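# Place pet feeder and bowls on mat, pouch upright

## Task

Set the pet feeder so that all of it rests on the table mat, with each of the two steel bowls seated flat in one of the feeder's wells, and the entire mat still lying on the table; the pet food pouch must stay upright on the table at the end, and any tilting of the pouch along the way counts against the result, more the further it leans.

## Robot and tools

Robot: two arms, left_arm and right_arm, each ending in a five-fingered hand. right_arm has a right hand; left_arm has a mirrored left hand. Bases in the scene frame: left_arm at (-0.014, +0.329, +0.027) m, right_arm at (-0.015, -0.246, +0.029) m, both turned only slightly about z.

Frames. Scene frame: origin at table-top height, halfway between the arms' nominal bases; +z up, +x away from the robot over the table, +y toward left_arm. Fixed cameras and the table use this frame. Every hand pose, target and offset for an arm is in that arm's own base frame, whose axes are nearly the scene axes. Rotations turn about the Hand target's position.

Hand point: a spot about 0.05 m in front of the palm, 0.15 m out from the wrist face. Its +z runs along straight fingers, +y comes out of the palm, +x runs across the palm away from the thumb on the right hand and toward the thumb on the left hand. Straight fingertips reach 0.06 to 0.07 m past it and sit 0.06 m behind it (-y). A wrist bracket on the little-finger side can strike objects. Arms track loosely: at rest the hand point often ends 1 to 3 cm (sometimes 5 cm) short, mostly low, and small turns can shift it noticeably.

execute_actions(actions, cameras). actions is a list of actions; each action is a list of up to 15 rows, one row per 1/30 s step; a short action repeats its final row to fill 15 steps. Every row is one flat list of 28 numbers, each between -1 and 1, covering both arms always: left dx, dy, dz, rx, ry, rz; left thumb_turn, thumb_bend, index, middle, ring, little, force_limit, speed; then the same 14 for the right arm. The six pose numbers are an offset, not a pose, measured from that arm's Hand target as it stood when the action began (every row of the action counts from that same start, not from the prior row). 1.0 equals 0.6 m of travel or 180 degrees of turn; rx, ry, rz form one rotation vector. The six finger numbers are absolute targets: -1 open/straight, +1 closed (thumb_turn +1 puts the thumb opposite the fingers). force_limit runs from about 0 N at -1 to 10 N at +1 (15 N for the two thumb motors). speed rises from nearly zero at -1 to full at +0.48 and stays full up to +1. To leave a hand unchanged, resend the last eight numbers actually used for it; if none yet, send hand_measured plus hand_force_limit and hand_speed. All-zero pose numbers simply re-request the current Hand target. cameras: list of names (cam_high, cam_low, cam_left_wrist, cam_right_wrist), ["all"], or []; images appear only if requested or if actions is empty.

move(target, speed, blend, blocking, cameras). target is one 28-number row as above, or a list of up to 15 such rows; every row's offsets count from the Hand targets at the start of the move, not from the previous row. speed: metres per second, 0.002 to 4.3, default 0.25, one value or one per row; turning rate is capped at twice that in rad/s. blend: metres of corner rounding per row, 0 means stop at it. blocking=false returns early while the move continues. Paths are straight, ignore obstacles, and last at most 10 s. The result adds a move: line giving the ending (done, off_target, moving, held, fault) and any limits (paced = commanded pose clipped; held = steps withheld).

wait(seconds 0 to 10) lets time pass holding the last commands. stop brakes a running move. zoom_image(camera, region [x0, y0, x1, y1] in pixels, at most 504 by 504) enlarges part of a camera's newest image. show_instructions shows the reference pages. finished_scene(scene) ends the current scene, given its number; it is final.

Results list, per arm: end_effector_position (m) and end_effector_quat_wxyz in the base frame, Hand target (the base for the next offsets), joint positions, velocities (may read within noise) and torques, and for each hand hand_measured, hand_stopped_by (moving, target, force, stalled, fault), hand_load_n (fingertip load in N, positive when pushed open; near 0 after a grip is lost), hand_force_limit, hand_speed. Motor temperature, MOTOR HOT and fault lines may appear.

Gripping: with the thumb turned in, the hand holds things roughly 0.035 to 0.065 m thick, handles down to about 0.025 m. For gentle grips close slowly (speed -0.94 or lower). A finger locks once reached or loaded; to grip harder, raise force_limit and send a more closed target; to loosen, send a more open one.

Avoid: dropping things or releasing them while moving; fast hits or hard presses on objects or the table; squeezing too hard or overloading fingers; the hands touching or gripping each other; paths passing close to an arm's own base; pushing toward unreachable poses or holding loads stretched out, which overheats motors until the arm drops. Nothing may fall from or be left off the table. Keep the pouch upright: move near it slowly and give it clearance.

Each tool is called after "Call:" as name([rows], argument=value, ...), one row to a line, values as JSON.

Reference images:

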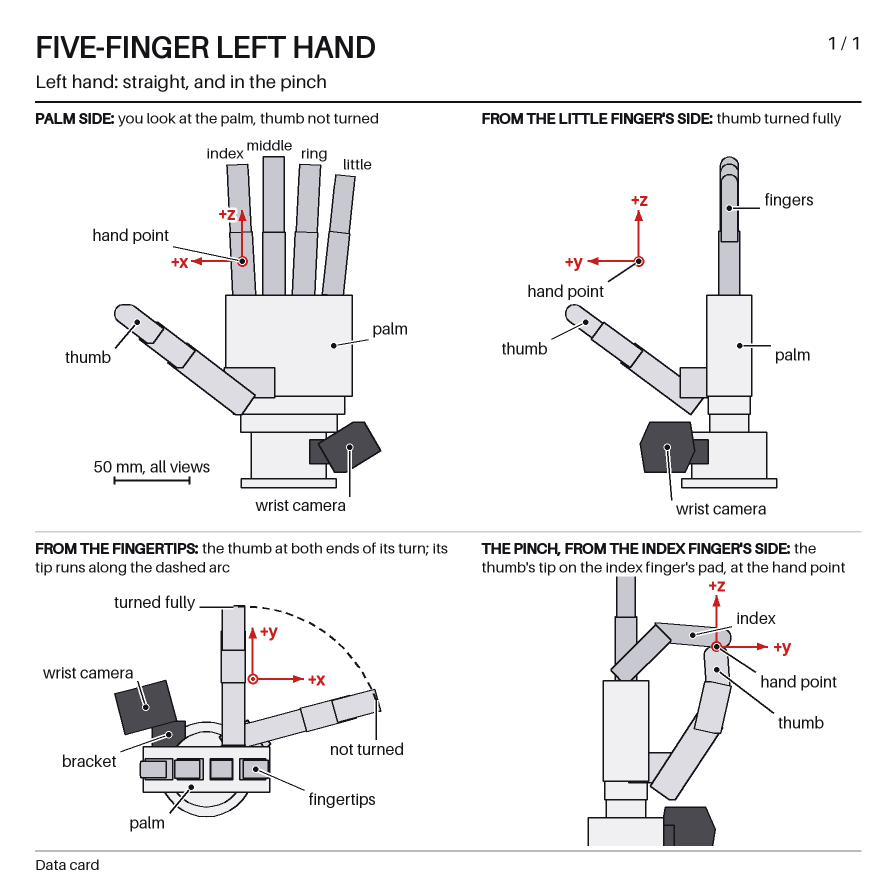

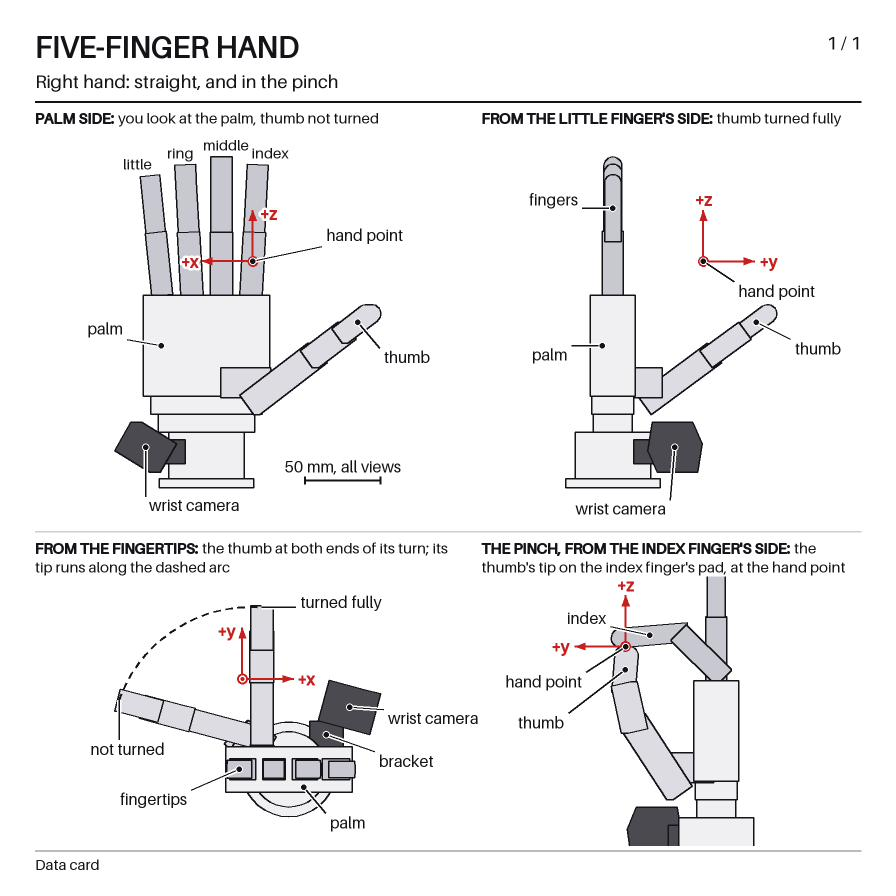

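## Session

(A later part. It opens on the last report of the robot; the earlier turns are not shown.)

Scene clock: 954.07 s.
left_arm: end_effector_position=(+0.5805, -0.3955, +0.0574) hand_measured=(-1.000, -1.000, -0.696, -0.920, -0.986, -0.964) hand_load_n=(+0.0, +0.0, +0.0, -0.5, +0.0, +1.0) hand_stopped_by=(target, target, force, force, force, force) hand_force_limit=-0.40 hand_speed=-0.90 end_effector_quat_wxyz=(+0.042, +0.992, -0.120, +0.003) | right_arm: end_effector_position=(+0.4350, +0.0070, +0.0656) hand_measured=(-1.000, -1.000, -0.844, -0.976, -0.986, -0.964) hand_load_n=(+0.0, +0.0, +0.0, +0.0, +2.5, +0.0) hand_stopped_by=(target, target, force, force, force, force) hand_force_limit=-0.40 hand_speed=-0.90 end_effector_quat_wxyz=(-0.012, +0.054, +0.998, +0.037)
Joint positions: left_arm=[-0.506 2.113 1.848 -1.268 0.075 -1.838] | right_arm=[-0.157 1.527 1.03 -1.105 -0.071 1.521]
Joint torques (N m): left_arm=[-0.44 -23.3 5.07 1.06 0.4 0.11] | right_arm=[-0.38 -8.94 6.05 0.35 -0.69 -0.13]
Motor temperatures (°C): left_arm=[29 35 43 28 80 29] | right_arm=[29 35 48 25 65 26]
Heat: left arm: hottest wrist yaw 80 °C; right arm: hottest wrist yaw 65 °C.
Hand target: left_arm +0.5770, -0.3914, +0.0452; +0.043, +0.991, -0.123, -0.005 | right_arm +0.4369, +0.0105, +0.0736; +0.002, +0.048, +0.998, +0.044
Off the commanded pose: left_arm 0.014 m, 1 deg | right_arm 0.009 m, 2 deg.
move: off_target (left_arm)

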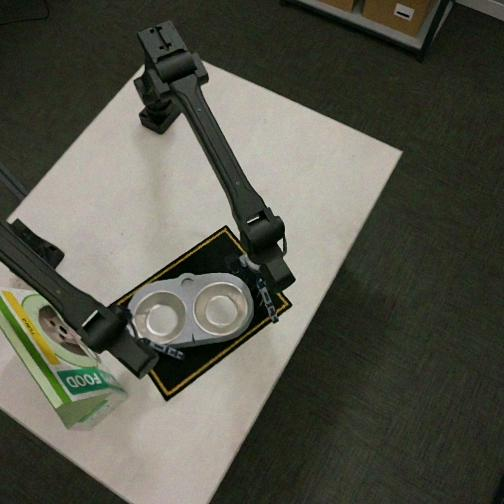

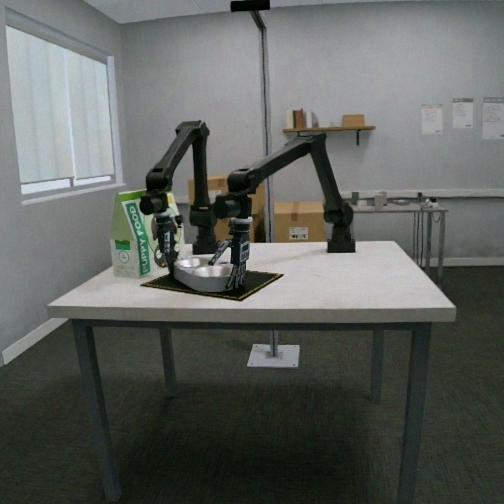

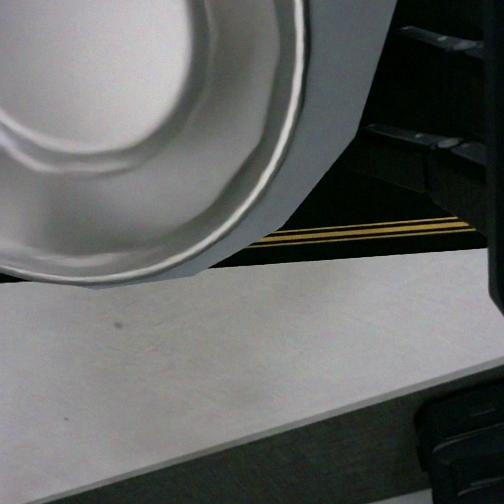

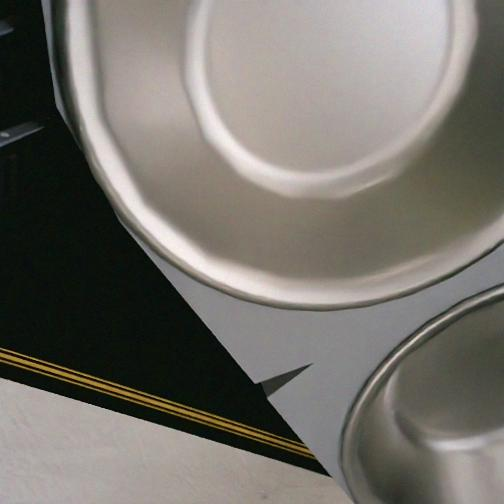

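Call:
move([
  [0.005,0.055,0.01,0,0,0,-1,-1,-1,-1,-1,-1,-0.4,-0.5,-0.003,-0.045,0.01,0,0,0,-1,-1,-1,-1,-1,-1,-0.4,-0.5],
  [0.005,0.065,0.3,0,0,0,-1,-1,-1,-1,-1,-1,-0.4,-0.5,-0.003,-0.045,0.3,0,0,0,-1,-1,-1,-1,-1,-1,-0.4,-0.5],
], cameras=["all"], speed=0.1)

Call:
zoom_image(camera="cam_low", region=[140, 220, 300, 310])

Call:
zoom_image(camera="cam_high", region=[90, 210, 310, 410])

Scene clock: 975.00 s.
left_arm: end_effector_position=(+0.5663, -0.3571, +0.1945) hand_measured=(-1.000, -1.000, -1.000, -1.000, -1.000, -1.000) hand_load_n=(+0.0, +0.0, +0.0, +0.0, +0.0, +0.0) hand_stopped_by=(target, target, target, target, target, target) hand_force_limit=-0.40 hand_speed=-0.50 end_effector_quat_wxyz=(+0.035, +0.991, -0.121, -0.032) | right_arm: end_effector_position=(+0.4247, -0.0126, +0.2244) hand_measured=(-1.000, -1.000, -1.000, -1.000, -1.000, -1.000) hand_load_n=(+0.0, +0.0, +0.0, +0.0, +0.0, +0.0) hand_stopped_by=(target, target, target, target, target, target) hand_force_limit=-0.40 hand_speed=-0.50 end_effector_quat_wxyz=(-0.029, +0.053, +0.997, +0.048)
Joint positions: left_arm=[-0.459 2.032 2.083 -1.658 0.088 -1.784] | right_arm=[-0.216 1.42 1.348 -1.572 -0.084 1.458]
Joint torques (N m): left_arm=[0.32 -24.06 11.14 0.08 -0.06 0.14] | right_arm=[-0.91 -8.59 10.85 -0.42 -0.18 -0.16]
Motor temperatures (°C): left_arm=[29 36 42 28 64 29] | right_arm=[29 34 45 25 53 26]
Heat: left arm: hottest wrist yaw 64 °C; right arm: hottest wrist yaw 53 °C.
Hand target: left_arm +0.5800, -0.3523, +0.2250; +0.043, +0.992, -0.123, -0.005 | right_arm +0.4352, -0.0164, +0.2536; +0.002, +0.048, +0.998, +0.044
Off the commanded pose: left_arm 0.034 m, 3 deg | right_arm 0.031 m, 4 deg.
move: off_target (left_arm, right_arm)

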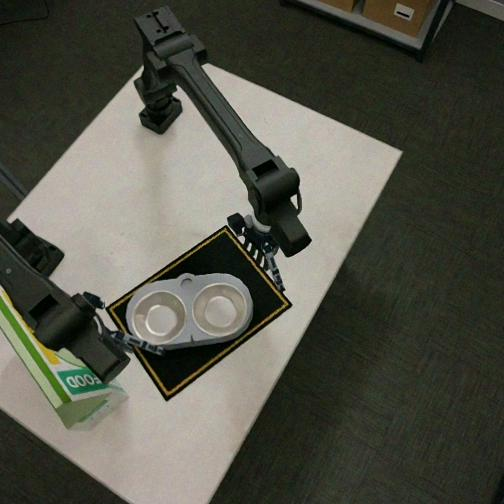

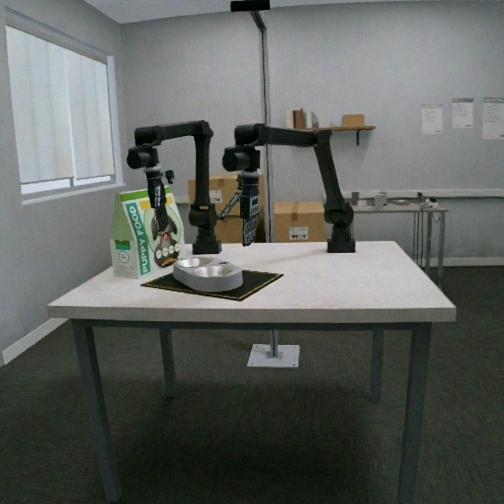

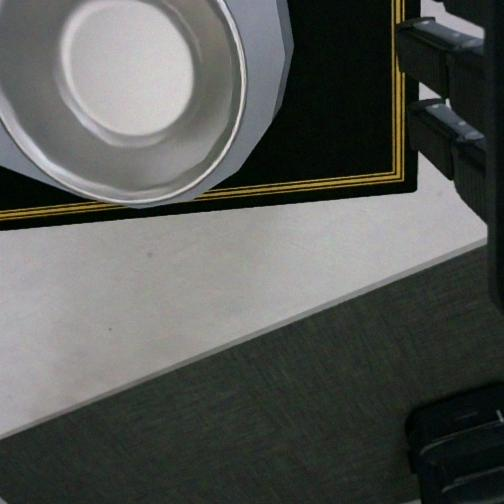

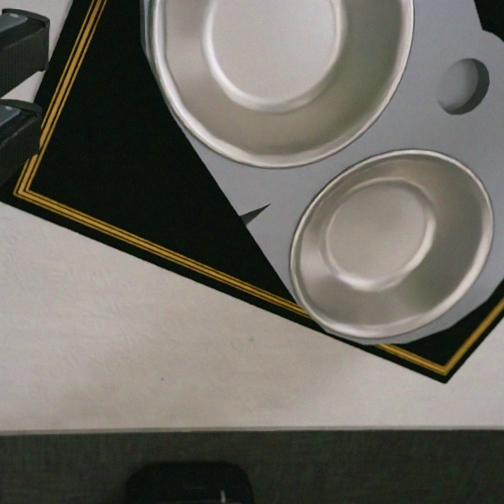

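Scaled by 3.150 from the camera's 504x504 image, which has a finer 720x720 frame.

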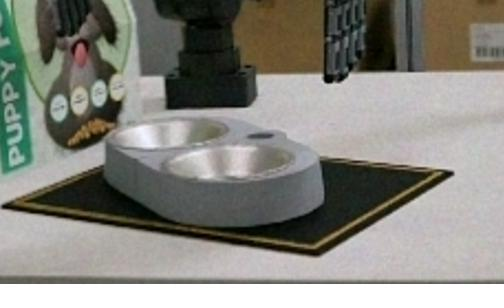

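Scaled by 2.291 from the camera's 504x504 image, which has a finer 720x720 frame.

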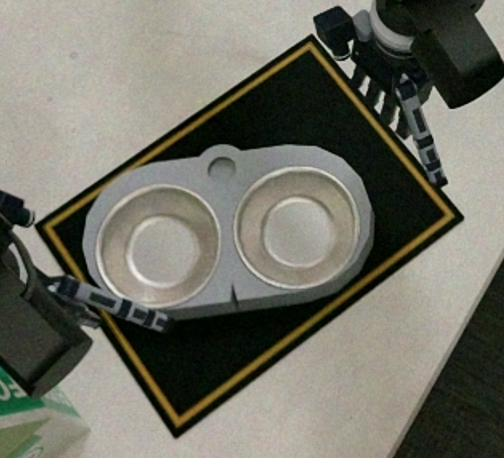

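Call:
finished_scene(scene=1)

The scene is finished: the task was done.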